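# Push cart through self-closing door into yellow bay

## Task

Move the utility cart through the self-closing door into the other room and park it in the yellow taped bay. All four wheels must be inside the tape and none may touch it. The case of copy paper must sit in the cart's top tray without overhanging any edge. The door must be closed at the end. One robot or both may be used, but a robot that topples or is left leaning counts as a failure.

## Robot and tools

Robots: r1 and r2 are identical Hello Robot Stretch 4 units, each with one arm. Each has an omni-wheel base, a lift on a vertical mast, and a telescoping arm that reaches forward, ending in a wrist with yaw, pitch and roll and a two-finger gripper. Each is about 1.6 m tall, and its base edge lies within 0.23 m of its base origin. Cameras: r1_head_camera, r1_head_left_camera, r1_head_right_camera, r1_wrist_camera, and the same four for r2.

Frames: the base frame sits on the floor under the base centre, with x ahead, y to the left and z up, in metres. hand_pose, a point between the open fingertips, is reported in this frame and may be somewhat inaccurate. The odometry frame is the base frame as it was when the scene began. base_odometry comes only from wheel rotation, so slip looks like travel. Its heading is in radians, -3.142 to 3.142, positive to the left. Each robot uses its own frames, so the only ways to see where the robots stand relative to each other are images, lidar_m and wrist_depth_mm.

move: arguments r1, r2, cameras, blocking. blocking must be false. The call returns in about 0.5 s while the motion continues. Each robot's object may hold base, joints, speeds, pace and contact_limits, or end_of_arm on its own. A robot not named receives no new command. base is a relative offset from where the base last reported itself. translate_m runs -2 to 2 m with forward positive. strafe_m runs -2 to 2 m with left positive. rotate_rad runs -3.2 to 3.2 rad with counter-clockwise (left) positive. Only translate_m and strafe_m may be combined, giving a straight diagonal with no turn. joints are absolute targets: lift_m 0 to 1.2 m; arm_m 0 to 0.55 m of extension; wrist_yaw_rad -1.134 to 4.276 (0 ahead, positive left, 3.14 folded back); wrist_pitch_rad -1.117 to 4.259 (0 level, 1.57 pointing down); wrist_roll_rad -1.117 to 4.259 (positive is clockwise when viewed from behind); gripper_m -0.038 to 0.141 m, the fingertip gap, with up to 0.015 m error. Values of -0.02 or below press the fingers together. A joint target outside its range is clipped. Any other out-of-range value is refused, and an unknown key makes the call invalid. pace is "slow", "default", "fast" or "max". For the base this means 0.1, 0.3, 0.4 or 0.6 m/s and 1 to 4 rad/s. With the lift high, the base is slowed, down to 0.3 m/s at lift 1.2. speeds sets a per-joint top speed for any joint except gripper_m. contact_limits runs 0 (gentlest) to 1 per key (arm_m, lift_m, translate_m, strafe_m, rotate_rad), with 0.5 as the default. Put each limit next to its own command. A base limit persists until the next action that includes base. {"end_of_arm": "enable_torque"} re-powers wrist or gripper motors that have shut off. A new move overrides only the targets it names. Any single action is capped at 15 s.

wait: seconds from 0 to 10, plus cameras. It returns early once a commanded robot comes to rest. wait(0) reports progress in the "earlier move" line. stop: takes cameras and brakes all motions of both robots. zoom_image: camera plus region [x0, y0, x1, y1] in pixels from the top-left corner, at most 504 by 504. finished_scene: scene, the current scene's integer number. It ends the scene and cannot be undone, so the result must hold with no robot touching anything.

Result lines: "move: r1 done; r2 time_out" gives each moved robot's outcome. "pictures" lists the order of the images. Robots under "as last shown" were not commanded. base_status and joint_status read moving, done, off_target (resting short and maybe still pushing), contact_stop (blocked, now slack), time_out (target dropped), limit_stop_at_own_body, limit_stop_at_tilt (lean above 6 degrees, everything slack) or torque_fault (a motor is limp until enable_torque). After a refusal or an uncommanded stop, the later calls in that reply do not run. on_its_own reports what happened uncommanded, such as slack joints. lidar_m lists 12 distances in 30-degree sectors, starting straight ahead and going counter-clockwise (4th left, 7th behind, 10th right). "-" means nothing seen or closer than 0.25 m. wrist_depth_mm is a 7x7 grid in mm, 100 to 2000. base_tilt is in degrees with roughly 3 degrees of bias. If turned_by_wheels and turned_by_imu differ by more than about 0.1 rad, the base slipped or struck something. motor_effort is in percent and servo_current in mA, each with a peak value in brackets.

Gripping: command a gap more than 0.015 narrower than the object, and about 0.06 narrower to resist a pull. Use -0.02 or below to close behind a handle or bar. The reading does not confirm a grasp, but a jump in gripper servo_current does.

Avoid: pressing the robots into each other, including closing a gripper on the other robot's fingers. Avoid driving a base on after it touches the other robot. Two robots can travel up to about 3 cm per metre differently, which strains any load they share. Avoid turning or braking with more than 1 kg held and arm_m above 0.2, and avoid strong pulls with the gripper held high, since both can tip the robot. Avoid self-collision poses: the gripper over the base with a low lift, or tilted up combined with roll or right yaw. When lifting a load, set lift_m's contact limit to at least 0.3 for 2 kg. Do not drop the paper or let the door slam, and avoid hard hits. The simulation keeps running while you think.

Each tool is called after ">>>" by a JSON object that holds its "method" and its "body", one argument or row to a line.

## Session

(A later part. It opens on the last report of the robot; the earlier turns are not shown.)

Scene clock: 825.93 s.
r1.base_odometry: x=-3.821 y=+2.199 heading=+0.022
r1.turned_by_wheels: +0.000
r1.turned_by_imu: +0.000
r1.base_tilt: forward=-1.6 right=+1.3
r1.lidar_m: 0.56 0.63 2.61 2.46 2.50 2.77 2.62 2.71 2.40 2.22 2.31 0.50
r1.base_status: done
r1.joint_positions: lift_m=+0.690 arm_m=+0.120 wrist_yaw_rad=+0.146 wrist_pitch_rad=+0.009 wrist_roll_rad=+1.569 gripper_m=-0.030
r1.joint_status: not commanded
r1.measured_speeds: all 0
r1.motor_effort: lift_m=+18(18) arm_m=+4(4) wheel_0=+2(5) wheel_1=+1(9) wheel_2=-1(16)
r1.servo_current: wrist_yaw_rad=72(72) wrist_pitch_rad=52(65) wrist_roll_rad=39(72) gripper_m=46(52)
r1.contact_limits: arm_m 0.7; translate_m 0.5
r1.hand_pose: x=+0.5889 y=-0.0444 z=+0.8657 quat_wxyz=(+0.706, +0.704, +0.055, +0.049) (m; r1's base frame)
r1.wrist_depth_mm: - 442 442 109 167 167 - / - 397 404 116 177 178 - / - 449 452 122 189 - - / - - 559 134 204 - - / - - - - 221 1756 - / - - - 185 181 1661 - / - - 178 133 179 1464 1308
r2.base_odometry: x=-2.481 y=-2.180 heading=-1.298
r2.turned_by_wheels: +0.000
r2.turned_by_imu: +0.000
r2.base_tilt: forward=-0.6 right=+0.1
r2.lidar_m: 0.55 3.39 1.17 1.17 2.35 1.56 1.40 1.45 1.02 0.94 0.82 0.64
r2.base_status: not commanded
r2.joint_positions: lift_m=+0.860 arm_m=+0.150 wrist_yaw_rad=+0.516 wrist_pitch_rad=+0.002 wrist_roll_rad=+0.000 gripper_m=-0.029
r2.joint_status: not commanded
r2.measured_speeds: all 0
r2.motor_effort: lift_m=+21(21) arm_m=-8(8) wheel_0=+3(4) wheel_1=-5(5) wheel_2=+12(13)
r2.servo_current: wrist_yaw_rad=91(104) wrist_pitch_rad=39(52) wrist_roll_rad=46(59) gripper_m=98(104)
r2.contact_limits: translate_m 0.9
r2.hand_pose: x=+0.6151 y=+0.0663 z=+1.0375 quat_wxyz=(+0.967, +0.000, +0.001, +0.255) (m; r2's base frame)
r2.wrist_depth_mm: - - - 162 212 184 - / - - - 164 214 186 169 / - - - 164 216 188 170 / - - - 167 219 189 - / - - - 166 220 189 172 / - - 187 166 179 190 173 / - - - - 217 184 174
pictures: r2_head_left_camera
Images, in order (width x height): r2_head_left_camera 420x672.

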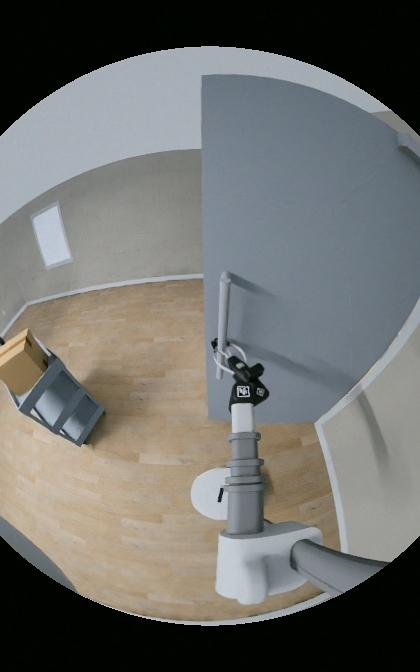

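>>> {"method": "move", "body": {
  "blocking": false,
  "cameras": [],
  "r1": {"base":{"strafe_m":0.6},"joints":{"wrist_yaw_rad":0.0},"contact_limits":{"strafe_m":0.6}}
}}

>>> {"method": "wait", "body": {
  "seconds": 5,
  "cameras": []
}}

>>> {"method": "move", "body": {
  "blocking": false,
  "cameras": [],
  "r1": {"base":{"rotate_rad":-0.6},"contact_limits":{"rotate_rad":0.6},"pace":"slow"}
}}

>>> {"method": "wait", "body": {
  "seconds": 4,
  "cameras": ["r1_head_right_camera"]
}}

>>> {"method": "move", "body": {
  "blocking": false,
  "cameras": [],
  "r1": {"base":{"strafe_m":0.55},"contact_limits":{"strafe_m":0.6}}
}}

>>> {"method": "wait", "body": {
  "seconds": 5,
  "cameras": ["r1_head_right_camera","r1_wrist_camera"]
}}

Scene clock: 890.33 s.
move: r1 moving
r1.base_odometry: x=-3.822 y=+2.235 heading=+0.021
r1.turned_by_wheels: +0.000
r1.turned_by_imu: +0.000
r1.base_tilt: forward=-1.5 right=+1.3
r1.lidar_m: 0.52 3.19 2.55 2.42 2.44 2.80 2.65 2.74 2.45 2.29 2.35 0.49
r1.base_status: strafe_m moving
r1.joint_positions: lift_m=+0.690 arm_m=+0.120 wrist_yaw_rad=+0.003 wrist_pitch_rad=+0.009 wrist_roll_rad=+1.569 gripper_m=-0.030
r1.joint_status: wrist_yaw_rad moving
r1.measured_speeds: translate_m=-0.001 strafe_m=+0.142 rotate_rad=+0.008 lift_m=+0.000 arm_m=+0.000 wrist_yaw_rad=-0.007 wrist_pitch_rad=+0.000 wrist_roll_rad=+0.000
r1.motor_effort: lift_m=+18(18) arm_m=-4(4) wheel_0=-11(13) wheel_1=+8(10) wheel_2=+0(3)
r1.servo_current: wrist_yaw_rad=72(137) wrist_pitch_rad=52(65) wrist_roll_rad=39(59) gripper_m=39(46)
r1.contact_limits: arm_m 0.7; strafe_m 0.6
r1.hand_pose: x=+0.5796 y=-0.0866 z=+0.8657 quat_wxyz=(+0.708, +0.706, +0.004, -0.002) (m; r1's base frame)
r1.wrist_depth_mm: - - 554 - 185 - - / - 477 462 133 193 - - / - 424 427 - 203 - - / - 508 500 - 213 - - / - - 609 157 224 - - / - - - 183 182 1756 - / - - 179 135 248 1430 -
r2: as last shown
r2.base_tilt: forward=-0.6 right=+0.0
r2.lidar_m: 0.55 3.37 1.17 1.18 2.34 1.56 1.42 1.42 1.05 0.95 0.80 0.64
r2.motor_effort: lift_m=+21(21) arm_m=-8(8) wheel_0=+3(3) wheel_1=-5(5) wheel_2=+12(13)
r2.servo_current: wrist_yaw_rad=85(104) wrist_pitch_rad=46(46) wrist_roll_rad=39(59) gripper_m=91(104)
r2.contact_limits: translate_m 0.9
r2.wrist_depth_mm: - - - 162 213 183 - / - - - 163 214 186 169 / - - - 163 216 188 170 / - - - 167 219 190 - / - - - 165 220 189 173 / - - 186 167 180 190 173 / - - - - 217 183 174
pictures: none
No camera images: "cameras" was empty.

Scene clock: 893.17 s.
earlier move: r1 done
r1.base_odometry: x=-3.833 y=+2.799 heading=+0.021
r1.turned_by_wheels: -0.001
r1.turned_by_imu: -0.001
r1.base_tilt: forward=-1.6 right=+1.3
r1.lidar_m: 0.55 2.86 2.00 1.86 1.89 2.52 2.70 2.75 3.06 2.86 0.75 0.42
r1.base_status: done
r1.joint_positions: lift_m=+0.690 arm_m=+0.120 wrist_yaw_rad=-0.005 wrist_pitch_rad=+0.009 wrist_roll_rad=+1.569 gripper_m=-0.030
r1.joint_status: all done
r1.measured_speeds: all 0
r1.motor_effort: lift_m=+18(18) arm_m=-4(4) wheel_0=-7(20) wheel_1=-1(11) wheel_2=-3(5)
r1.servo_current: wrist_yaw_rad=59(137) wrist_pitch_rad=46(65) wrist_roll_rad=52(72) gripper_m=46(52)
r1.contact_limits: arm_m 0.7; strafe_m 0.6
r1.hand_pose: x=+0.5789 y=-0.0888 z=+0.8657 quat_wxyz=(+0.708, +0.706, +0.002, -0.005) (m; r1's base frame)
r1.wrist_depth_mm: - - - - - - - / - - - - - - - / - - - - - - - / - - - - - - - / - - - - - - - / - - - - - 413 445 / - - - 108 164 1430 1229
r2.base_odometry: x=-2.481 y=-2.180 heading=-1.298
r2.turned_by_wheels: +0.000
r2.turned_by_imu: +0.000
r2.base_tilt: forward=-0.7 right=+0.0
r2.lidar_m: 0.57 3.38 1.43 1.70 2.34 1.57 1.42 1.46 1.03 0.94 0.85 0.63
r2.base_status: not commanded
r2.joint_positions: lift_m=+0.860 arm_m=+0.150 wrist_yaw_rad=+0.516 wrist_pitch_rad=+0.002 wrist_roll_rad=+0.000 gripper_m=-0.029
r2.joint_status: not commanded
r2.measured_speeds: all 0
r2.motor_effort: lift_m=+21(21) arm_m=-8(8) wheel_0=+3(4) wheel_1=-5(5) wheel_2=+12(13)
r2.servo_current: wrist_yaw_rad=91(104) wrist_pitch_rad=39(46) wrist_roll_rad=52(59) gripper_m=98(104)
r2.contact_limits: translate_m 0.9
r2.hand_pose: x=+0.6151 y=+0.0663 z=+1.0375 quat_wxyz=(+0.967, +0.000, +0.001, +0.255) (m; r2's base frame)
r2.wrist_depth_mm: - - - 162 213 183 - / - - - 164 214 186 169 / - - - 164 216 189 170 / - - - 167 218 189 - / - - - 166 220 190 172 / - - 187 166 179 190 172 / 1983 - - - 218 184 173
wait: 2.83 of 5 s (r1 has come to rest)
pictures: none
No camera images: "cameras" was empty.

Scene clock: 893.67 s.
move: r1 moving
r1.base_odometry: x=-3.834 y=+2.799 heading=-0.103
r1.turned_by_wheels: -0.123
r1.turned_by_imu: -0.123
r1.base_tilt: forward=-1.6 right=+1.3
r1.lidar_m: 0.56 3.10 2.10 1.88 1.88 2.25 2.68 2.71 3.19 2.85 2.86 0.44
r1.base_status: rotate_rad moving
r1.joint_positions: lift_m=+0.690 arm_m=+0.120 wrist_yaw_rad=+0.005 wrist_pitch_rad=+0.009 wrist_roll_rad=+1.569 gripper_m=-0.030
r1.joint_status: not commanded
r1.measured_speeds: translate_m=-0.001 strafe_m=+0.001 rotate_rad=-0.478 lift_m=+0.000 arm_m=+0.000 wrist_yaw_rad=+0.053 wrist_pitch_rad=+0.000 wrist_roll_rad=+0.000
r1.motor_effort: lift_m=+18(18) arm_m=+1(4) wheel_0=+12(12) wheel_1=+8(8) wheel_2=+10(10)
r1.servo_current: wrist_yaw_rad=52(59) wrist_pitch_rad=59(59) wrist_roll_rad=52(65) gripper_m=46(46)
r1.contact_limits: arm_m 0.7; rotate_rad 0.6
r1.hand_pose: x=+0.5796 y=-0.0861 z=+0.8657 quat_wxyz=(+0.708, +0.706, +0.005, -0.002) (m; r1's base frame)
r1.wrist_depth_mm: - 387 - - - - - / - - - - - - - / - - - - - - - / - - - - - - - / - - - - - - 1281 / - - - - - 1499 413 / - - 176 103 165 418 1255
r2: as last shown
r2.base_tilt: forward=-0.6 right=+0.1
r2.lidar_m: 0.55 3.36 1.42 1.70 2.36 1.58 1.40 1.44 1.03 0.94 0.84 0.64
r2.motor_effort: lift_m=+21(21) arm_m=-7(8) wheel_0=+3(3) wheel_1=-5(5) wheel_2=+12(13)
r2.servo_current: wrist_yaw_rad=91(98) wrist_pitch_rad=39(46) wrist_roll_rad=26(52) gripper_m=104(104)
r2.contact_limits: translate_m 0.9
r2.wrist_depth_mm: - - - 162 213 184 - / - - - 164 215 185 170 / - - - 164 216 188 170 / - - - 167 219 189 - / 1537 - - 165 220 189 173 / - - 187 167 179 190 173 / 1983 - - - 217 183 174
pictures: none
No camera images: "cameras" was empty.

Scene clock: 895.03 s.
earlier move: r1 done
r1.base_odometry: x=-3.834 y=+2.799 heading=-0.579
r1.turned_by_wheels: -0.477
r1.turned_by_imu: -0.478
r1.base_tilt: forward=-1.6 right=+1.3
r1.lidar_m: 0.52 0.51 3.13 2.05 1.87 1.88 2.36 2.67 2.72 3.11 2.83 0.53
r1.base_status: done
r1.joint_positions: lift_m=+0.690 arm_m=+0.120 wrist_yaw_rad=+0.002 wrist_pitch_rad=+0.009 wrist_roll_rad=+1.569 gripper_m=-0.030
r1.joint_status: not commanded
r1.measured_speeds: all 0
r1.motor_effort: lift_m=+18(18) arm_m=-4(5) wheel_0=+0(23) wheel_1=+1(12) wheel_2=+1(13)
r1.servo_current: wrist_yaw_rad=46(85) wrist_pitch_rad=59(59) wrist_roll_rad=52(65) gripper_m=46(52)
r1.contact_limits: arm_m 0.7; rotate_rad 0.6
r1.hand_pose: x=+0.5795 y=-0.0869 z=+0.8657 quat_wxyz=(+0.708, +0.706, +0.004, -0.003) (m; r1's base frame)
r1.wrist_depth_mm: - - - - 222 1618 1229 / - - - 634 224 1618 - / - - 530 484 227 - - / - 459 459 167 228 - - / - 521 504 169 231 - - / - - 544 184 183 - - / - - 169 164 236 - -
r2.base_odometry: x=-2.481 y=-2.180 heading=-1.298
r2.turned_by_wheels: +0.000
r2.turned_by_imu: +0.000
r2.base_tilt: forward=-0.6 right=+0.0
r2.lidar_m: 0.57 3.39 1.40 1.49 2.31 1.55 1.41 1.45 1.03 0.94 0.80 0.63
r2.base_status: not commanded
r2.joint_positions: lift_m=+0.860 arm_m=+0.150 wrist_yaw_rad=+0.516 wrist_pitch_rad=+0.002 wrist_roll_rad=+0.000 gripper_m=-0.029
r2.joint_status: not commanded
r2.measured_speeds: all 0
r2.motor_effort: lift_m=+21(21) arm_m=-8(8) wheel_0=+3(3) wheel_1=-5(5) wheel_2=+13(13)
r2.servo_current: wrist_yaw_rad=91(111) wrist_pitch_rad=46(46) wrist_roll_rad=52(59) gripper_m=98(104)
r2.contact_limits: translate_m 0.9
r2.hand_pose: x=+0.6151 y=+0.0663 z=+1.0375 quat_wxyz=(+0.967, +0.000, +0.001, +0.255) (m; r2's base frame)
r2.wrist_depth_mm: - - - 163 213 183 - / - - - 164 214 185 169 / - - - 164 216 187 170 / - - - 167 218 189 - / - - - 166 220 190 172 / - - 187 166 180 190 173 / - - - - 217 183 174
wait: 1.37 of 4 s (r1 has come to rest)
pictures: r1_head_right_camera
Images, in order (width x height): r1_head_right_camera 420x672.

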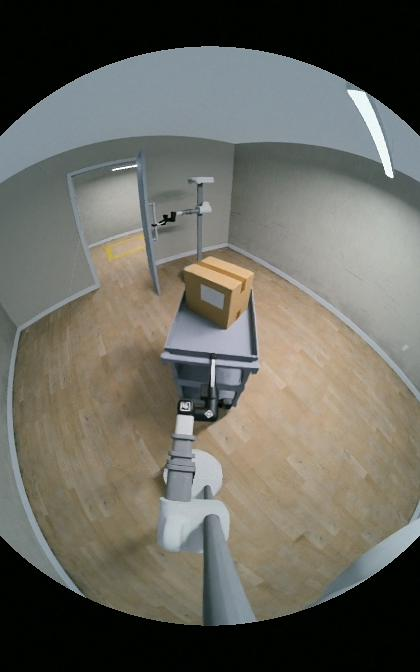

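Scene clock: 895.53 s.
move: r1 moving
r1.base_odometry: x=-3.814 y=+2.829 heading=-0.580
r1.turned_by_wheels: -0.001
r1.turned_by_imu: -0.001
r1.base_tilt: forward=-1.6 right=+1.3
r1.lidar_m: 0.50 2.24 3.06 2.02 1.84 1.87 2.34 2.71 2.73 3.17 2.88 0.54
r1.base_status: strafe_m moving
r1.joint_positions: lift_m=+0.690 arm_m=+0.120 wrist_yaw_rad=+0.000 wrist_pitch_rad=+0.009 wrist_roll_rad=+1.569 gripper_m=-0.030
r1.joint_status: not commanded
r1.measured_speeds: translate_m=+0.000 strafe_m=+0.141 rotate_rad=-0.003 lift_m=+0.000 arm_m=+0.000 wrist_yaw_rad=-0.012 wrist_pitch_rad=+0.000 wrist_roll_rad=+0.000
r1.motor_effort: lift_m=+18(18) arm_m=-4(4) wheel_0=-14(14) wheel_1=+9(10) wheel_2=+0(1)
r1.servo_current: wrist_yaw_rad=52(59) wrist_pitch_rad=52(59) wrist_roll_rad=59(59) gripper_m=39(46)
r1.contact_limits: arm_m 0.7; strafe_m 0.6
r1.hand_pose: x=+0.5793 y=-0.0874 z=+0.8657 quat_wxyz=(+0.708, +0.706, +0.003, -0.003) (m; r1's base frame)
r1.wrist_depth_mm: - - - - 223 1576 1205 / - - - 634 224 1576 - / - - 535 166 226 - - / - 462 459 167 229 - - / - 521 500 169 231 - - / - - 539 183 181 - - / - - 168 142 236 - -
r2: as last shown
r2.base_tilt: forward=-0.7 right=+0.0
r2.lidar_m: 0.55 3.37 1.41 1.48 2.35 1.54 1.40 1.45 1.03 0.94 0.83 0.62
r2.motor_effort: lift_m=+21(21) arm_m=-7(8) wheel_0=+3(3) wheel_1=-5(5) wheel_2=+13(13)
r2.servo_current: wrist_yaw_rad=98(98) wrist_pitch_rad=46(46) wrist_roll_rad=46(52) gripper_m=98(104)
r2.contact_limits: translate_m 0.9
r2.wrist_depth_mm: - - - 162 212 184 - / - - - 164 213 186 169 / - - - 163 216 187 170 / - - - 167 218 189 - / - - - 166 220 189 173 / - - 187 167 180 190 173 / - - - - 217 184 173
pictures: none
No camera images: "cameras" was empty.

Scene clock: 898.20 s.
earlier move: r1 done
r1.base_odometry: x=-3.532 y=+3.259 heading=-0.579
r1.turned_by_wheels: +0.000
r1.turned_by_imu: +0.000
r1.base_tilt: forward=-1.6 right=+1.3
r1.lidar_m: 0.56 2.78 2.43 1.53 1.43 1.44 1.80 3.02 3.04 3.60 0.97 0.42
r1.base_status: done
r1.joint_positions: lift_m=+0.690 arm_m=+0.120 wrist_yaw_rad=-0.004 wrist_pitch_rad=+0.009 wrist_roll_rad=+1.569 gripper_m=-0.030
r1.joint_status: not commanded
r1.measured_speeds: all 0
r1.motor_effort: lift_m=+18(18) arm_m=-4(4) wheel_0=+0(18) wheel_1=+0(10) wheel_2=-3(5)
r1.servo_current: wrist_yaw_rad=39(72) wrist_pitch_rad=59(65) wrist_roll_rad=52(72) gripper_m=46(52)
r1.contact_limits: arm_m 0.7; strafe_m 0.6
r1.hand_pose: x=+0.5789 y=-0.0886 z=+0.8657 quat_wxyz=(+0.708, +0.706, +0.002, -0.005) (m; r1's base frame)
r1.wrist_depth_mm: - 375 - - - - - / - 549 521 - - - - / - - - - - - - / - - - - - 525 - / - - - - - 1576 504 / - - 182 114 173 1537 439 / - - 180 124 178 407 1255
r2.base_odometry: x=-2.481 y=-2.180 heading=-1.298
r2.turned_by_wheels: +0.000
r2.turned_by_imu: +0.000
r2.base_tilt: forward=-0.7 right=+0.1
r2.lidar_m: 0.55 3.38 1.53 4.86 2.33 1.57 1.41 1.44 1.03 0.94 0.83 0.63
r2.base_status: not commanded
r2.joint_positions: lift_m=+0.860 arm_m=+0.150 wrist_yaw_rad=+0.516 wrist_pitch_rad=+0.002 wrist_roll_rad=+0.000 gripper_m=-0.029
r2.joint_status: not commanded
r2.measured_speeds: all 0
r2.motor_effort: lift_m=+21(21) arm_m=-8(8) wheel_0=+3(4) wheel_1=-5(5) wheel_2=+13(13)
r2.servo_current: wrist_yaw_rad=98(111) wrist_pitch_rad=46(46) wrist_roll_rad=39(59) gripper_m=98(104)
r2.contact_limits: translate_m 0.9
r2.hand_pose: x=+0.6151 y=+0.0663 z=+1.0375 quat_wxyz=(+0.967, +0.000, +0.001, +0.255) (m; r2's base frame)
r2.wrist_depth_mm: - - - 162 213 183 - / - - - 164 213 186 169 / - - - 164 216 187 170 / - - - 167 219 189 - / 1618 - - 166 220 189 173 / - - 186 166 180 190 173 / - - - - 218 183 174
wait: 2.67 of 5 s (r1 has come to rest)
pictures: r1_head_right_camera, r1_wrist_camera
Images, in order (width x height): r1_head_right_camera 420x672, r1_wrist_camera 616x392.

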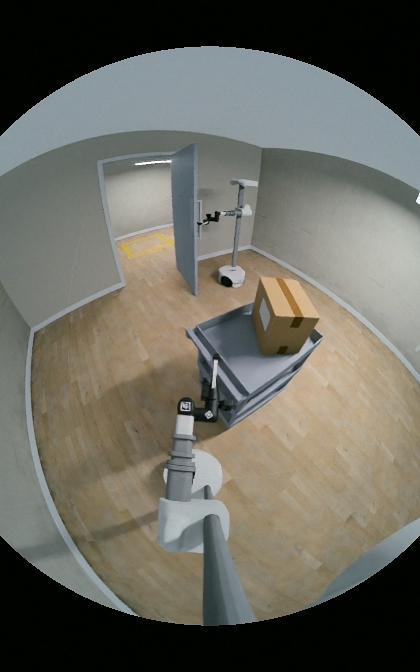

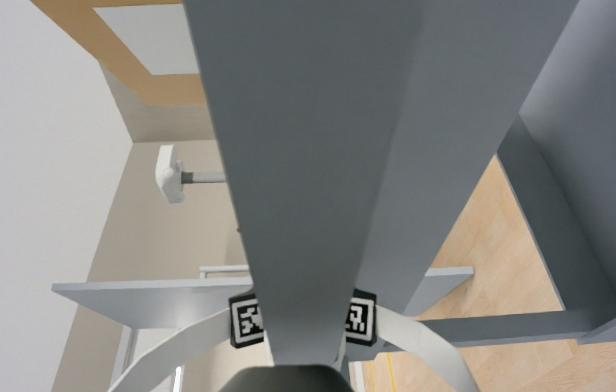

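>>> {"method": "move", "body": {
  "blocking": false,
  "cameras": ["r1_head_camera","r1_head_left_camera","r1_head_right_camera","r2_head_left_camera"]
}}

Scene clock: 943.07 s.
r1.base_odometry: x=-3.532 y=+3.259 heading=-0.579
r1.turned_by_wheels: +0.000
r1.turned_by_imu: +0.000
r1.base_tilt: forward=-1.6 right=+1.2
r1.lidar_m: 0.57 2.77 2.42 1.57 1.43 1.42 1.79 3.00 3.07 3.61 0.99 0.43
r1.base_status: done
r1.joint_positions: lift_m=+0.690 arm_m=+0.120 wrist_yaw_rad=-0.004 wrist_pitch_rad=+0.009 wrist_roll_rad=+1.569 gripper_m=-0.030
r1.joint_status: not commanded
r1.measured_speeds: all 0
r1.motor_effort: lift_m=+18(18) arm_m=-4(4) wheel_0=-1(18) wheel_1=+0(10) wheel_2=-3(5)
r1.servo_current: wrist_yaw_rad=52(72) wrist_pitch_rad=65(65) wrist_roll_rad=39(72) gripper_m=46(52)
r1.contact_limits: arm_m 0.7; strafe_m 0.6
r1.hand_pose: x=+0.5789 y=-0.0886 z=+0.8657 quat_wxyz=(+0.708, +0.706, +0.002, -0.005) (m; r1's base frame)
r1.wrist_depth_mm: - 375 - - - - - / - 559 512 - - - - / - - - - - - - / - - - - - 525 - / - - - - - 1576 500 / - - 182 113 173 1576 439 / - - 179 124 178 407 1229
r2.base_odometry: x=-2.481 y=-2.180 heading=-1.298
r2.turned_by_wheels: +0.000
r2.turned_by_imu: +0.000
r2.base_tilt: forward=-0.6 right=+0.0
r2.lidar_m: 0.56 3.34 1.53 4.86 2.34 1.55 1.41 1.42 1.03 0.93 0.84 0.61
r2.base_status: not commanded
r2.joint_positions: lift_m=+0.860 arm_m=+0.150 wrist_yaw_rad=+0.516 wrist_pitch_rad=+0.002 wrist_roll_rad=+0.000 gripper_m=-0.029
r2.joint_status: not commanded
r2.measured_speeds: all 0
r2.motor_effort: lift_m=+21(21) arm_m=-7(8) wheel_0=+3(4) wheel_1=-5(5) wheel_2=+13(13)
r2.servo_current: wrist_yaw_rad=91(111) wrist_pitch_rad=39(46) wrist_roll_rad=72(59) gripper_m=98(104)
r2.contact_limits: translate_m 0.9
r2.hand_pose: x=+0.6151 y=+0.0663 z=+1.0375 quat_wxyz=(+0.967, +0.000, +0.001, +0.255) (m; r2's base frame)
r2.wrist_depth_mm: - - - 162 212 184 - / - - - 164 214 186 169 / - - - 163 216 187 170 / - - - 167 218 189 - / 1661 - - 166 220 190 173 / - - 187 166 180 191 173 / - - - - 218 183 174
pictures: r1_head_camera, r1_head_left_camera, r1_head_right_camera, r2_head_left_camera
Images, in order (width x height): r1_head_camera 420x560, r1_head_left_camera 420x672, r1_head_right_camera 420x672, r2_head_left_camera 420x672.

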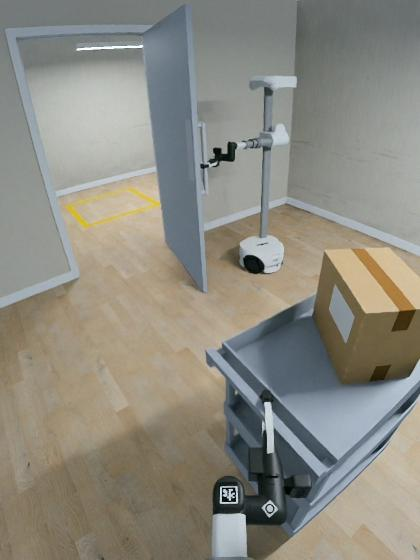

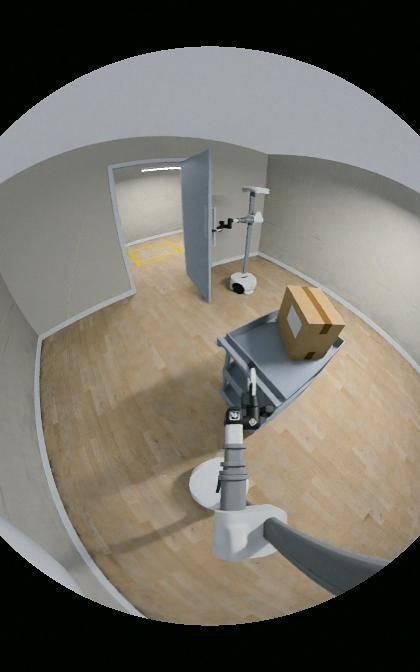

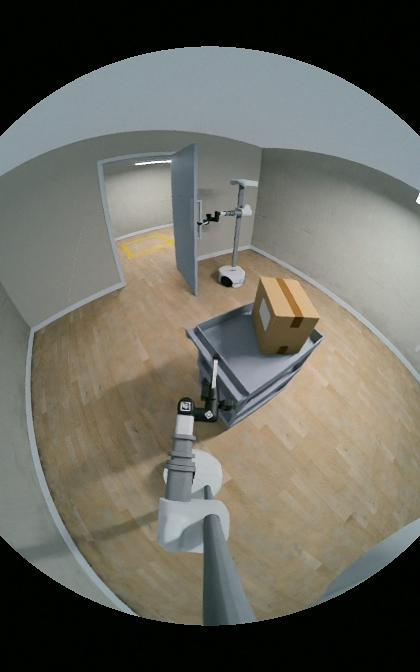

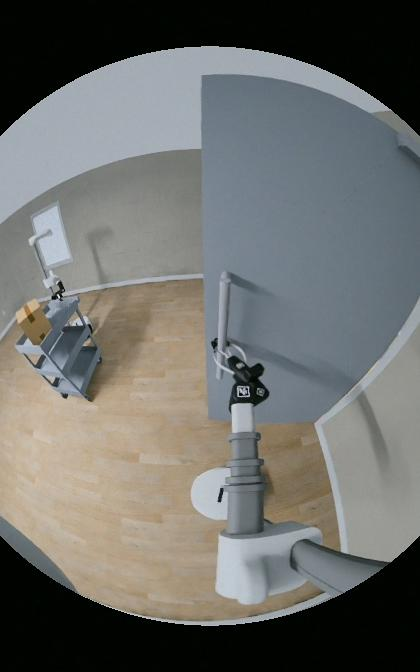

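>>> {"method": "move", "body": {
  "blocking": false,
  "r1": {"base":{"rotate_rad":-0.6},"contact_limits":{"rotate_rad":0.6},"pace":"slow"},
  "cameras": []
}}

>>> {"method": "wait", "body": {
  "seconds": 3,
  "cameras": []
}}

>>> {"method": "move", "body": {
  "blocking": false,
  "r1": {"base":{"strafe_m":0.5},"contact_limits":{"strafe_m":0.6}},
  "cameras": []
}}

>>> {"method": "wait", "body": {
  "seconds": 5,
  "cameras": ["r1_head_camera","r1_head_left_camera","r2_head_left_camera"]
}}

Scene clock: 953.67 s.
move: r1 moving
r1.base_odometry: x=-3.532 y=+3.259 heading=-0.703
r1.turned_by_wheels: -0.123
r1.turned_by_imu: -0.123
r1.base_tilt: forward=-1.6 right=+1.2
r1.lidar_m: 0.56 2.55 2.78 1.63 1.41 1.43 1.64 3.01 3.02 3.53 3.26 0.45
r1.base_status: rotate_rad moving
r1.joint_positions: lift_m=+0.690 arm_m=+0.120 wrist_yaw_rad=+0.009 wrist_pitch_rad=+0.009 wrist_roll_rad=+1.569 gripper_m=-0.030
r1.joint_status: not commanded
r1.measured_speeds: translate_m=+0.000 strafe_m=+0.001 rotate_rad=-0.479 lift_m=+0.000 arm_m=+0.000 wrist_yaw_rad=+0.041 wrist_pitch_rad=+0.000 wrist_roll_rad=+0.000
r1.motor_effort: lift_m=+18(18) arm_m=+3(4) wheel_0=+15(16) wheel_1=+9(10) wheel_2=+10(10)
r1.servo_current: wrist_yaw_rad=46(72) wrist_pitch_rad=59(59) wrist_roll_rad=52(59) gripper_m=39(52)
r1.contact_limits: arm_m 0.7; rotate_rad 0.6
r1.hand_pose: x=+0.5800 y=-0.0849 z=+0.8657 quat_wxyz=(+0.708, +0.706, +0.006, +0.000) (m; r1's base frame)
r1.wrist_depth_mm: 366 342 345 - - - - / - 442 452 - - 127 - / - - - - - 146 - / - - - - - 171 - / - - - - 212 1537 - / - - 1756 114 231 1661 1281 / - - 177 - 178 392 397
r2: as last shown
r2.base_tilt: forward=-0.7 right=+0.1
r2.lidar_m: 0.55 3.39 1.49 4.86 2.36 1.55 1.41 1.44 1.03 0.93 0.82 0.63
r2.motor_effort: lift_m=+21(21) arm_m=-7(8) wheel_0=+3(3) wheel_1=-5(5) wheel_2=+12(13)
r2.servo_current: wrist_yaw_rad=98(98) wrist_pitch_rad=46(46) wrist_roll_rad=46(65) gripper_m=98(98)
r2.contact_limits: translate_m 0.9
r2.wrist_depth_mm: - - - 163 212 185 - / - - - 164 215 185 169 / - - - 164 216 187 170 / - - - 167 219 189 - / 1618 - - 166 220 189 173 / - - 187 166 179 190 173 / - - - - 217 184 173
pictures: none
No camera images: "cameras" was empty.

Scene clock: 955.00 s.
earlier move: r1 done
r1.base_odometry: x=-3.532 y=+3.259 heading=-1.179
r1.turned_by_wheels: -0.476
r1.turned_by_imu: -0.478
r1.base_tilt: forward=-1.6 right=+1.3
r1.lidar_m: 0.49 0.50 2.78 2.71 1.62 1.39 1.44 1.70 3.03 3.02 3.63 0.57
r1.base_status: done
r1.joint_positions: lift_m=+0.690 arm_m=+0.120 wrist_yaw_rad=+0.003 wrist_pitch_rad=+0.009 wrist_roll_rad=+1.569 gripper_m=-0.030
r1.joint_status: not commanded
r1.measured_speeds: all 0
r1.motor_effort: lift_m=+18(18) arm_m=-4(5) wheel_0=+2(23) wheel_1=+3(10) wheel_2=+2(13)
r1.servo_current: wrist_yaw_rad=65(78) wrist_pitch_rad=52(65) wrist_roll_rad=46(72) gripper_m=52(52)
r1.contact_limits: arm_m 0.7; rotate_rad 0.6
r1.hand_pose: x=+0.5796 y=-0.0866 z=+0.8657 quat_wxyz=(+0.708, +0.706, +0.004, -0.002) (m; r1's base frame)
r1.wrist_depth_mm: - - - 257 256 267 271 / - - - 252 251 1708 1205 / - - - 245 246 1661 - / - - 549 239 241 - - / - 462 462 177 236 - - / - 504 484 179 182 - - / - - 177 141 225 - -
r2.base_odometry: x=-2.481 y=-2.180 heading=-1.298
r2.turned_by_wheels: +0.000
r2.turned_by_imu: +0.000
r2.base_tilt: forward=-0.7 right=+0.1
r2.lidar_m: 0.54 3.37 1.52 1.80 2.37 1.57 1.41 1.44 1.04 0.93 0.83 0.63
r2.base_status: not commanded
r2.joint_positions: lift_m=+0.860 arm_m=+0.150 wrist_yaw_rad=+0.516 wrist_pitch_rad=+0.002 wrist_roll_rad=+0.000 gripper_m=-0.029
r2.joint_status: not commanded
r2.measured_speeds: all 0
r2.motor_effort: lift_m=+21(21) arm_m=-8(8) wheel_0=+3(4) wheel_1=-5(5) wheel_2=+13(13)
r2.servo_current: wrist_yaw_rad=85(111) wrist_pitch_rad=39(46) wrist_roll_rad=46(65) gripper_m=91(104)
r2.contact_limits: translate_m 0.9
r2.hand_pose: x=+0.6151 y=+0.0663 z=+1.0375 quat_wxyz=(+0.967, +0.000, +0.001, +0.255) (m; r2's base frame)
r2.wrist_depth_mm: - - - 162 213 185 - / - - - 164 215 185 169 / - - - 164 216 189 170 / - - - 167 219 189 - / 1808 - - 166 220 189 173 / - - 187 166 179 190 173 / - - - - 217 183 174
wait: 1.33 of 3 s (r1 has come to rest)
pictures: none
No camera images: "cameras" was empty.

Scene clock: 955.50 s.
move: r1 moving
r1.base_odometry: x=-3.499 y=+3.273 heading=-1.179
r1.turned_by_wheels: +0.000
r1.turned_by_imu: +0.000
r1.base_tilt: forward=-1.6 right=+1.3
r1.lidar_m: 0.48 0.54 2.73 2.63 1.59 1.42 1.43 1.71 3.03 3.06 3.65 0.54
r1.base_status: strafe_m moving
r1.joint_positions: lift_m=+0.690 arm_m=+0.120 wrist_yaw_rad=+0.000 wrist_pitch_rad=+0.009 wrist_roll_rad=+1.569 gripper_m=-0.030
r1.joint_status: not commanded
r1.measured_speeds: translate_m=+0.000 strafe_m=+0.140 rotate_rad=+0.001 lift_m=+0.000 arm_m=+0.000 wrist_yaw_rad=-0.018 wrist_pitch_rad=+0.000 wrist_roll_rad=+0.000
r1.motor_effort: lift_m=+18(18) arm_m=-4(4) wheel_0=-12(13) wheel_1=+6(11) wheel_2=+0(2)
r1.servo_current: wrist_yaw_rad=46(65) wrist_pitch_rad=46(65) wrist_roll_rad=59(59) gripper_m=46(46)
r1.contact_limits: arm_m 0.7; strafe_m 0.6
r1.hand_pose: x=+0.5793 y=-0.0874 z=+0.8657 quat_wxyz=(+0.708, +0.706, +0.003, -0.003) (m; r1's base frame)
r1.wrist_depth_mm: - - - 257 259 271 273 / - - - 254 252 1756 1229 / - - - 246 247 1708 - / - - 554 239 241 - - / - 462 462 177 237 - - / - 504 477 181 182 - - / - - 181 142 224 - -
r2: as last shown
r2.lidar_m: 0.54 3.38 1.50 1.79 2.34 1.57 1.41 1.43 1.05 0.93 0.84 0.61
r2.motor_effort: lift_m=+21(21) arm_m=-8(8) wheel_0=+3(3) wheel_1=-5(5) wheel_2=+13(13)
r2.servo_current: wrist_yaw_rad=98(98) wrist_pitch_rad=46(46) wrist_roll_rad=46(52) gripper_m=98(104)
r2.contact_limits: translate_m 0.9
r2.wrist_depth_mm: - - - 162 212 184 - / - - - 164 214 185 169 / - - - 164 216 187 170 / - - - 167 218 189 - / 1756 - - 165 220 189 172 / - - 187 166 180 190 173 / - - - - 219 184 174
pictures: none
No camera images: "cameras" was empty.

Scene clock: 958.00 s.
earlier move: r1 done
r1.base_odometry: x=-3.070 y=+3.450 heading=-1.179
r1.turned_by_wheels: +0.000
r1.turned_by_imu: +0.000
r1.base_tilt: forward=-1.6 right=+1.2
r1.lidar_m: 0.56 1.86 2.29 2.30 1.45 1.27 1.28 1.56 2.92 3.51 3.88 0.46
r1.base_status: done
r1.joint_positions: lift_m=+0.690 arm_m=+0.120 wrist_yaw_rad=-0.003 wrist_pitch_rad=+0.009 wrist_roll_rad=+1.569 gripper_m=-0.030
r1.joint_status: not commanded
r1.measured_speeds: all 0
r1.motor_effort: lift_m=+18(18) arm_m=-4(4) wheel_0=-1(18) wheel_1=+1(11) wheel_2=-2(5)
r1.servo_current: wrist_yaw_rad=52(72) wrist_pitch_rad=52(65) wrist_roll_rad=39(72) gripper_m=46(52)
r1.contact_limits: arm_m 0.7; strafe_m 0.6
r1.hand_pose: x=+0.5791 y=-0.0883 z=+0.8657 quat_wxyz=(+0.708, +0.706, +0.002, -0.004) (m; r1's base frame)
r1.wrist_depth_mm: - 399 402 - 154 156 - / - 382 392 107 168 169 - / - 488 477 113 183 183 - / - - 615 - 200 - - / - - - - 221 1708 - / - - - 186 181 1618 - / - - 178 129 176 1499 1308
r2.base_odometry: x=-2.481 y=-2.180 heading=-1.298
r2.turned_by_wheels: +0.000
r2.turned_by_imu: +0.000
r2.base_tilt: forward=-0.7 right=+0.1
r2.lidar_m: 0.57 1.74 1.47 4.86 2.35 1.54 1.41 1.45 1.02 0.95 0.80 0.60
r2.base_status: not commanded
r2.joint_positions: lift_m=+0.860 arm_m=+0.150 wrist_yaw_rad=+0.516 wrist_pitch_rad=+0.002 wrist_roll_rad=+0.000 gripper_m=-0.029
r2.joint_status: not commanded
r2.measured_speeds: all 0
r2.motor_effort: lift_m=+21(21) arm_m=-8(8) wheel_0=+3(4) wheel_1=-5(5) wheel_2=+12(13)
r2.servo_current: wrist_yaw_rad=104(111) wrist_pitch_rad=46(46) wrist_roll_rad=39(59) gripper_m=98(104)
r2.contact_limits: translate_m 0.9
r2.hand_pose: x=+0.6151 y=+0.0663 z=+1.0375 quat_wxyz=(+0.967, +0.000, +0.001, +0.255) (m; r2's base frame)
r2.wrist_depth_mm: - - - 162 213 183 - / - - - 164 214 185 169 / - - - 163 216 188 170 / - - - 167 219 189 - / 1255 - - 165 219 189 172 / - - 187 167 180 190 174 / - 1983 - - 217 183 174
wait: 2.50 of 5 s (r1 has come to rest)
pictures: r1_head_camera, r1_head_left_camera, r2_head_left_camera
Images, in order (width x height): r1_head_camera 420x560, r1_head_left_camera 420x672, r2_head_left_camera 420x672.

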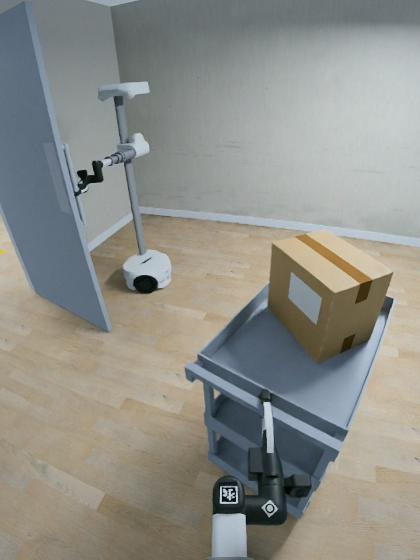

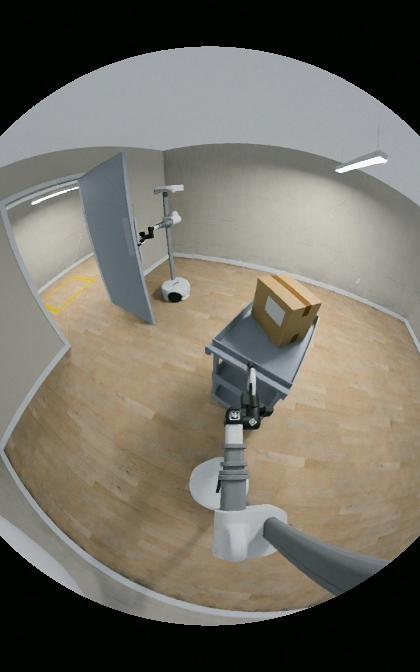

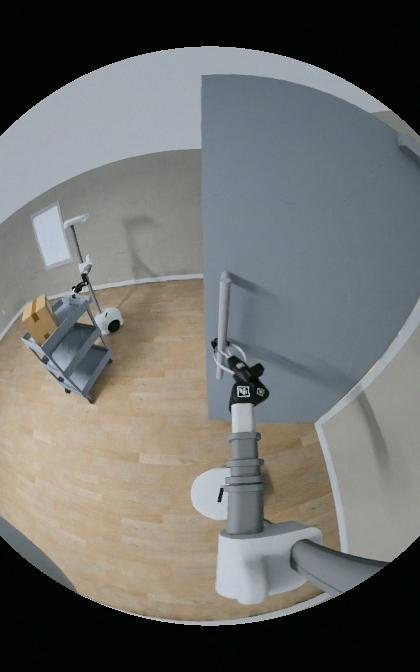

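>>> {"method": "move", "body": {
  "blocking": false,
  "r1": {"base":{"rotate_rad":-0.6},"contact_limits":{"rotate_rad":0.6},"pace":"slow"},
  "cameras": []
}}

>>> {"method": "wait", "body": {
  "seconds": 3,
  "cameras": []
}}

>>> {"method": "move", "body": {
  "blocking": false,
  "r1": {"base":{"strafe_m":0.5},"contact_limits":{"strafe_m":0.6}},
  "cameras": []
}}

>>> {"method": "wait", "body": {
  "seconds": 5,
  "cameras": ["r1_head_camera","r1_head_left_camera","r1_head_right_camera","r2_head_left_camera"]
}}

Scene clock: 972.67 s.
move: r1 moving
r1.base_odometry: x=-3.070 y=+3.450 heading=-1.303
r1.turned_by_wheels: -0.124
r1.turned_by_imu: -0.124
r1.base_tilt: forward=-1.6 right=+1.3
r1.lidar_m: 0.55 1.88 2.30 2.31 1.57 1.29 1.25 1.40 2.34 3.48 3.94 0.48
r1.base_status: rotate_rad moving
r1.joint_positions: lift_m=+0.690 arm_m=+0.120 wrist_yaw_rad=+0.007 wrist_pitch_rad=+0.009 wrist_roll_rad=+1.569 gripper_m=-0.030
r1.joint_status: not commanded
r1.measured_speeds: translate_m=+0.002 strafe_m=+0.000 rotate_rad=-0.489 lift_m=+0.000 arm_m=+0.000 wrist_yaw_rad=+0.005 wrist_pitch_rad=+0.000 wrist_roll_rad=+0.000
r1.motor_effort: lift_m=+18(18) arm_m=+4(4) wheel_0=+14(16) wheel_1=+9(9) wheel_2=+11(11)
r1.servo_current: wrist_yaw_rad=72(72) wrist_pitch_rad=59(59) wrist_roll_rad=39(52) gripper_m=52(52)
r1.contact_limits: arm_m 0.7; rotate_rad 0.6
r1.hand_pose: x=+0.5799 y=-0.0853 z=+0.8657 quat_wxyz=(+0.708, +0.706, +0.006, -0.001) (m; r1's base frame)
r1.wrist_depth_mm: - 445 442 105 163 163 - / - 397 402 113 174 175 - / - 442 445 118 186 - - / - - 559 131 201 - - / - - - - 219 1756 - / - - - 183 229 1618 - / - - 177 152 176 1537 1308
r2: as last shown
r2.lidar_m: 0.56 1.80 1.47 4.85 2.33 1.55 1.42 1.44 1.02 0.94 0.83 0.64
r2.motor_effort: lift_m=+21(21) arm_m=-8(8) wheel_0=+3(3) wheel_1=-5(5) wheel_2=+13(13)
r2.servo_current: wrist_yaw_rad=91(104) wrist_pitch_rad=39(46) wrist_roll_rad=46(59) gripper_m=104(104)
r2.contact_limits: translate_m 0.9
r2.wrist_depth_mm: - - - 162 212 183 - / - - - 164 215 186 169 / - - - 164 216 188 170 / - - - 167 218 189 - / 1255 - - 166 220 190 172 / - - 187 167 180 191 173 / - 1921 - - 218 184 173
pictures: none
No camera images: "cameras" was empty.

Scene clock: 974.00 s.
earlier move: r1 done
r1.base_odometry: x=-3.070 y=+3.450 heading=-1.779
r1.turned_by_wheels: -0.476
r1.turned_by_imu: -0.478
r1.base_tilt: forward=-1.6 right=+1.3
r1.lidar_m: 0.40 0.42 1.86 2.31 2.30 1.52 1.27 1.27 1.48 2.59 3.49 0.59
r1.base_status: done
r1.joint_positions: lift_m=+0.690 arm_m=+0.120 wrist_yaw_rad=+0.000 wrist_pitch_rad=+0.009 wrist_roll_rad=+1.569 gripper_m=-0.030
r1.joint_status: not commanded
r1.measured_speeds: all 0
r1.motor_effort: lift_m=+18(18) arm_m=-4(4) wheel_0=+1(16) wheel_1=+4(9) wheel_2=-1(13)
r1.servo_current: wrist_yaw_rad=46(72) wrist_pitch_rad=52(65) wrist_roll_rad=39(72) gripper_m=46(52)
r1.contact_limits: arm_m 0.7; rotate_rad 0.6
r1.hand_pose: x=+0.5793 y=-0.0875 z=+0.8657 quat_wxyz=(+0.708, +0.706, +0.003, -0.003) (m; r1's base frame)
r1.wrist_depth_mm: - - - - - 1708 1182 / - - - - 338 1464 1138 / - - - - 310 1618 1205 / - - - - 273 1708 - / - - - 250 250 1863 - / - 647 508 184 183 - - / - 430 178 152 207 - -
r2.base_odometry: x=-2.481 y=-2.180 heading=-1.298
r2.turned_by_wheels: +0.000
r2.turned_by_imu: +0.000
r2.base_tilt: forward=-0.6 right=+0.1
r2.lidar_m: 0.55 2.25 1.53 4.86 2.35 1.56 1.41 1.44 1.02 0.94 0.83 0.64
r2.base_status: not commanded
r2.joint_positions: lift_m=+0.860 arm_m=+0.150 wrist_yaw_rad=+0.516 wrist_pitch_rad=+0.002 wrist_roll_rad=+0.000 gripper_m=-0.029
r2.joint_status: not commanded
r2.measured_speeds: all 0
r2.motor_effort: lift_m=+21(21) arm_m=-8(8) wheel_0=+3(3) wheel_1=-5(5) wheel_2=+13(13)
r2.servo_current: wrist_yaw_rad=98(104) wrist_pitch_rad=39(46) wrist_roll_rad=46(59) gripper_m=104(104)
r2.contact_limits: translate_m 0.9
r2.hand_pose: x=+0.6151 y=+0.0663 z=+1.0375 quat_wxyz=(+0.967, +0.000, +0.001, +0.255) (m; r2's base frame)
r2.wrist_depth_mm: - - - 162 213 184 - / - - - 164 215 186 169 / - - - 163 217 189 170 / - - - 167 219 189 - / 1281 - - 166 220 189 172 / - - 186 166 180 190 173 / 1708 - 1921 - 218 184 174
wait: 1.33 of 3 s (r1 has come to rest)
pictures: none
No camera images: "cameras" was empty.

Scene clock: 974.50 s.
move: r1 moving
r1.base_odometry: x=-3.035 y=+3.442 heading=-1.779
r1.turned_by_wheels: +0.000
r1.turned_by_imu: -0.001
r1.base_tilt: forward=-1.6 right=+1.3
r1.lidar_m: 0.41 0.46 1.87 2.29 2.27 1.52 1.29 1.29 1.50 2.58 3.49 0.57
r1.base_status: strafe_m moving
r1.joint_positions: lift_m=+0.690 arm_m=+0.120 wrist_yaw_rad=-0.002 wrist_pitch_rad=+0.009 wrist_roll_rad=+1.569 gripper_m=-0.030
r1.joint_status: not commanded
r1.measured_speeds: translate_m=+0.000 strafe_m=+0.140 rotate_rad=+0.001 lift_m=+0.000 arm_m=+0.000 wrist_yaw_rad=+0.000 wrist_pitch_rad=+0.000 wrist_roll_rad=+0.000
r1.motor_effort: lift_m=+18(18) arm_m=-4(4) wheel_0=-13(14) wheel_1=+9(9) wheel_2=-1(2)
r1.servo_current: wrist_yaw_rad=46(59) wrist_pitch_rad=59(65) wrist_roll_rad=46(52) gripper_m=39(46)
r1.contact_limits: arm_m 0.7; strafe_m 0.6
r1.hand_pose: x=+0.5791 y=-0.0879 z=+0.8657 quat_wxyz=(+0.708, +0.706, +0.003, -0.004) (m; r1's base frame)
r1.wrist_depth_mm: - - - 281 - 1661 1182 / - - - - 334 340 343 / - - - - 306 1618 1229 / - - - 265 268 1661 - / - - - 247 248 1863 - / - 525 439 182 182 - - / - 430 181 133 211 - -
r2: as last shown
r2.base_tilt: forward=-0.6 right=+0.0
r2.lidar_m: 0.54 2.23 1.55 4.85 2.34 1.55 1.41 1.45 1.04 0.94 0.84 0.64
r2.servo_current: wrist_yaw_rad=98(98) wrist_pitch_rad=39(46) wrist_roll_rad=65(65) gripper_m=104(104)
r2.contact_limits: translate_m 0.9
r2.wrist_depth_mm: - - - 162 213 184 - / - - - 164 215 185 169 / - - - 163 216 188 170 / - - - 167 219 189 - / 1255 - - 165 220 189 173 / - - 187 166 180 190 173 / - - 1921 - 218 183 174
pictures: none
No camera images: "cameras" was empty.

Scene clock: 977.00 s.
earlier move: r1 done
r1.base_odometry: x=-2.581 y=+3.347 heading=-1.779
r1.turned_by_wheels: +0.000
r1.turned_by_imu: +0.000
r1.base_tilt: forward=-1.6 right=+1.3
r1.lidar_m: 0.53 1.85 1.49 1.83 1.82 1.69 1.43 1.43 1.65 2.80 3.97 0.52
r1.base_status: done
r1.joint_positions: lift_m=+0.690 arm_m=+0.120 wrist_yaw_rad=-0.003 wrist_pitch_rad=+0.009 wrist_roll_rad=+1.569 gripper_m=-0.030
r1.joint_status: not commanded
r1.measured_speeds: all 0
r1.motor_effort: lift_m=+18(18) arm_m=+4(4) wheel_0=-2(18) wheel_1=+1(10) wheel_2=-2(6)
r1.servo_current: wrist_yaw_rad=59(72) wrist_pitch_rad=59(65) wrist_roll_rad=46(65) gripper_m=46(52)
r1.contact_limits: arm_m 0.7; strafe_m 0.6
r1.hand_pose: x=+0.5790 y=-0.0882 z=+0.8657 quat_wxyz=(+0.708, +0.706, +0.002, -0.004) (m; r1's base frame)
r1.wrist_depth_mm: - - - - 213 1499 1182 / - - - 158 216 - - / - 530 488 455 221 - - / - 462 462 163 225 - - / - - 521 166 229 - - / - - 559 177 182 - - / - - 178 139 238 - -
r2.base_odometry: x=-2.481 y=-2.180 heading=-1.298
r2.turned_by_wheels: +0.000
r2.turned_by_imu: +0.000
r2.base_tilt: forward=-0.7 right=+0.1
r2.lidar_m: 0.57 1.57 1.40 4.85 2.36 1.55 1.42 1.43 1.03 0.94 0.81 0.64
r2.base_status: not commanded
r2.joint_positions: lift_m=+0.860 arm_m=+0.150 wrist_yaw_rad=+0.516 wrist_pitch_rad=+0.002 wrist_roll_rad=+0.000 gripper_m=-0.029
r2.joint_status: not commanded
r2.measured_speeds: all 0
r2.motor_effort: lift_m=+21(21) arm_m=-8(8) wheel_0=+3(4) wheel_1=-5(5) wheel_2=+12(13)
r2.servo_current: wrist_yaw_rad=104(104) wrist_pitch_rad=39(46) wrist_roll_rad=46(65) gripper_m=98(104)
r2.contact_limits: translate_m 0.9
r2.hand_pose: x=+0.6151 y=+0.0663 z=+1.0375 quat_wxyz=(+0.967, +0.000, +0.001, +0.255) (m; r2's base frame)
r2.wrist_depth_mm: - - - 162 212 184 - / - - - 164 214 185 169 / - - - 163 216 188 170 / - - - 167 218 189 - / 1255 - - 165 220 189 173 / - - 187 166 180 190 174 / - - - - 218 183 173
wait: 2.50 of 5 s (r1 has come to rest)
pictures: r1_head_camera, r1_head_left_camera, r1_head_right_camera, r2_head_left_camera
Images, in order (width x height): r1_head_camera 420x560, r1_head_left_camera 420x672, r1_head_right_camera 420x672, r2_head_left_camera 420x672.

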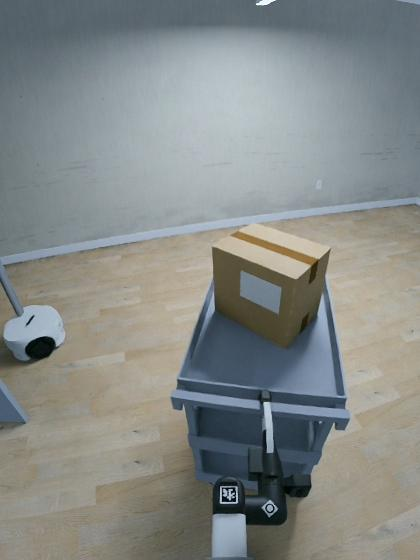

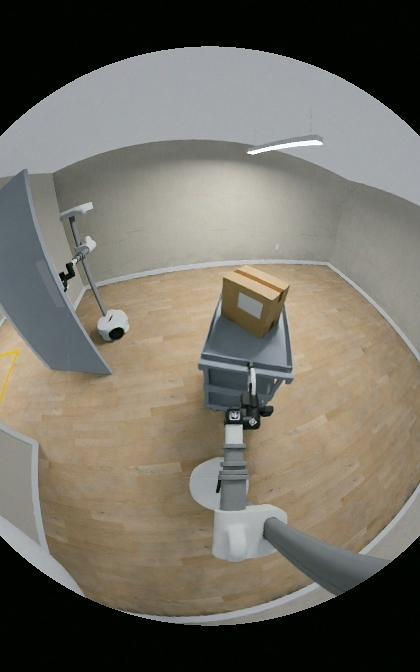

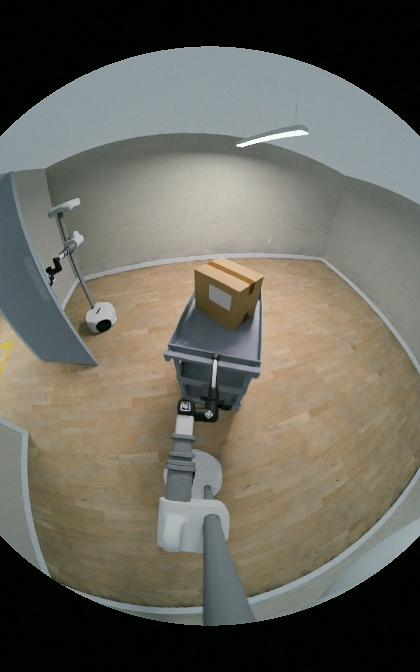

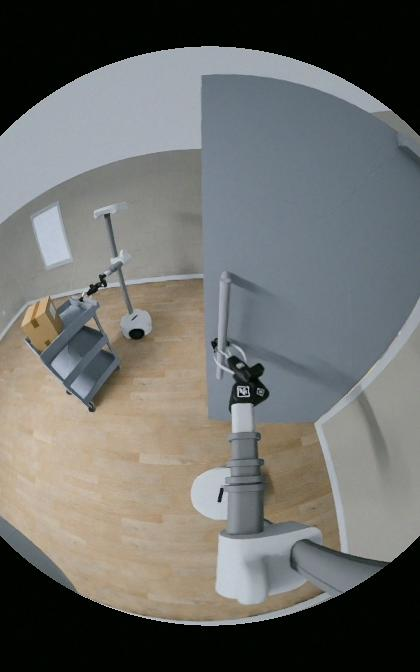

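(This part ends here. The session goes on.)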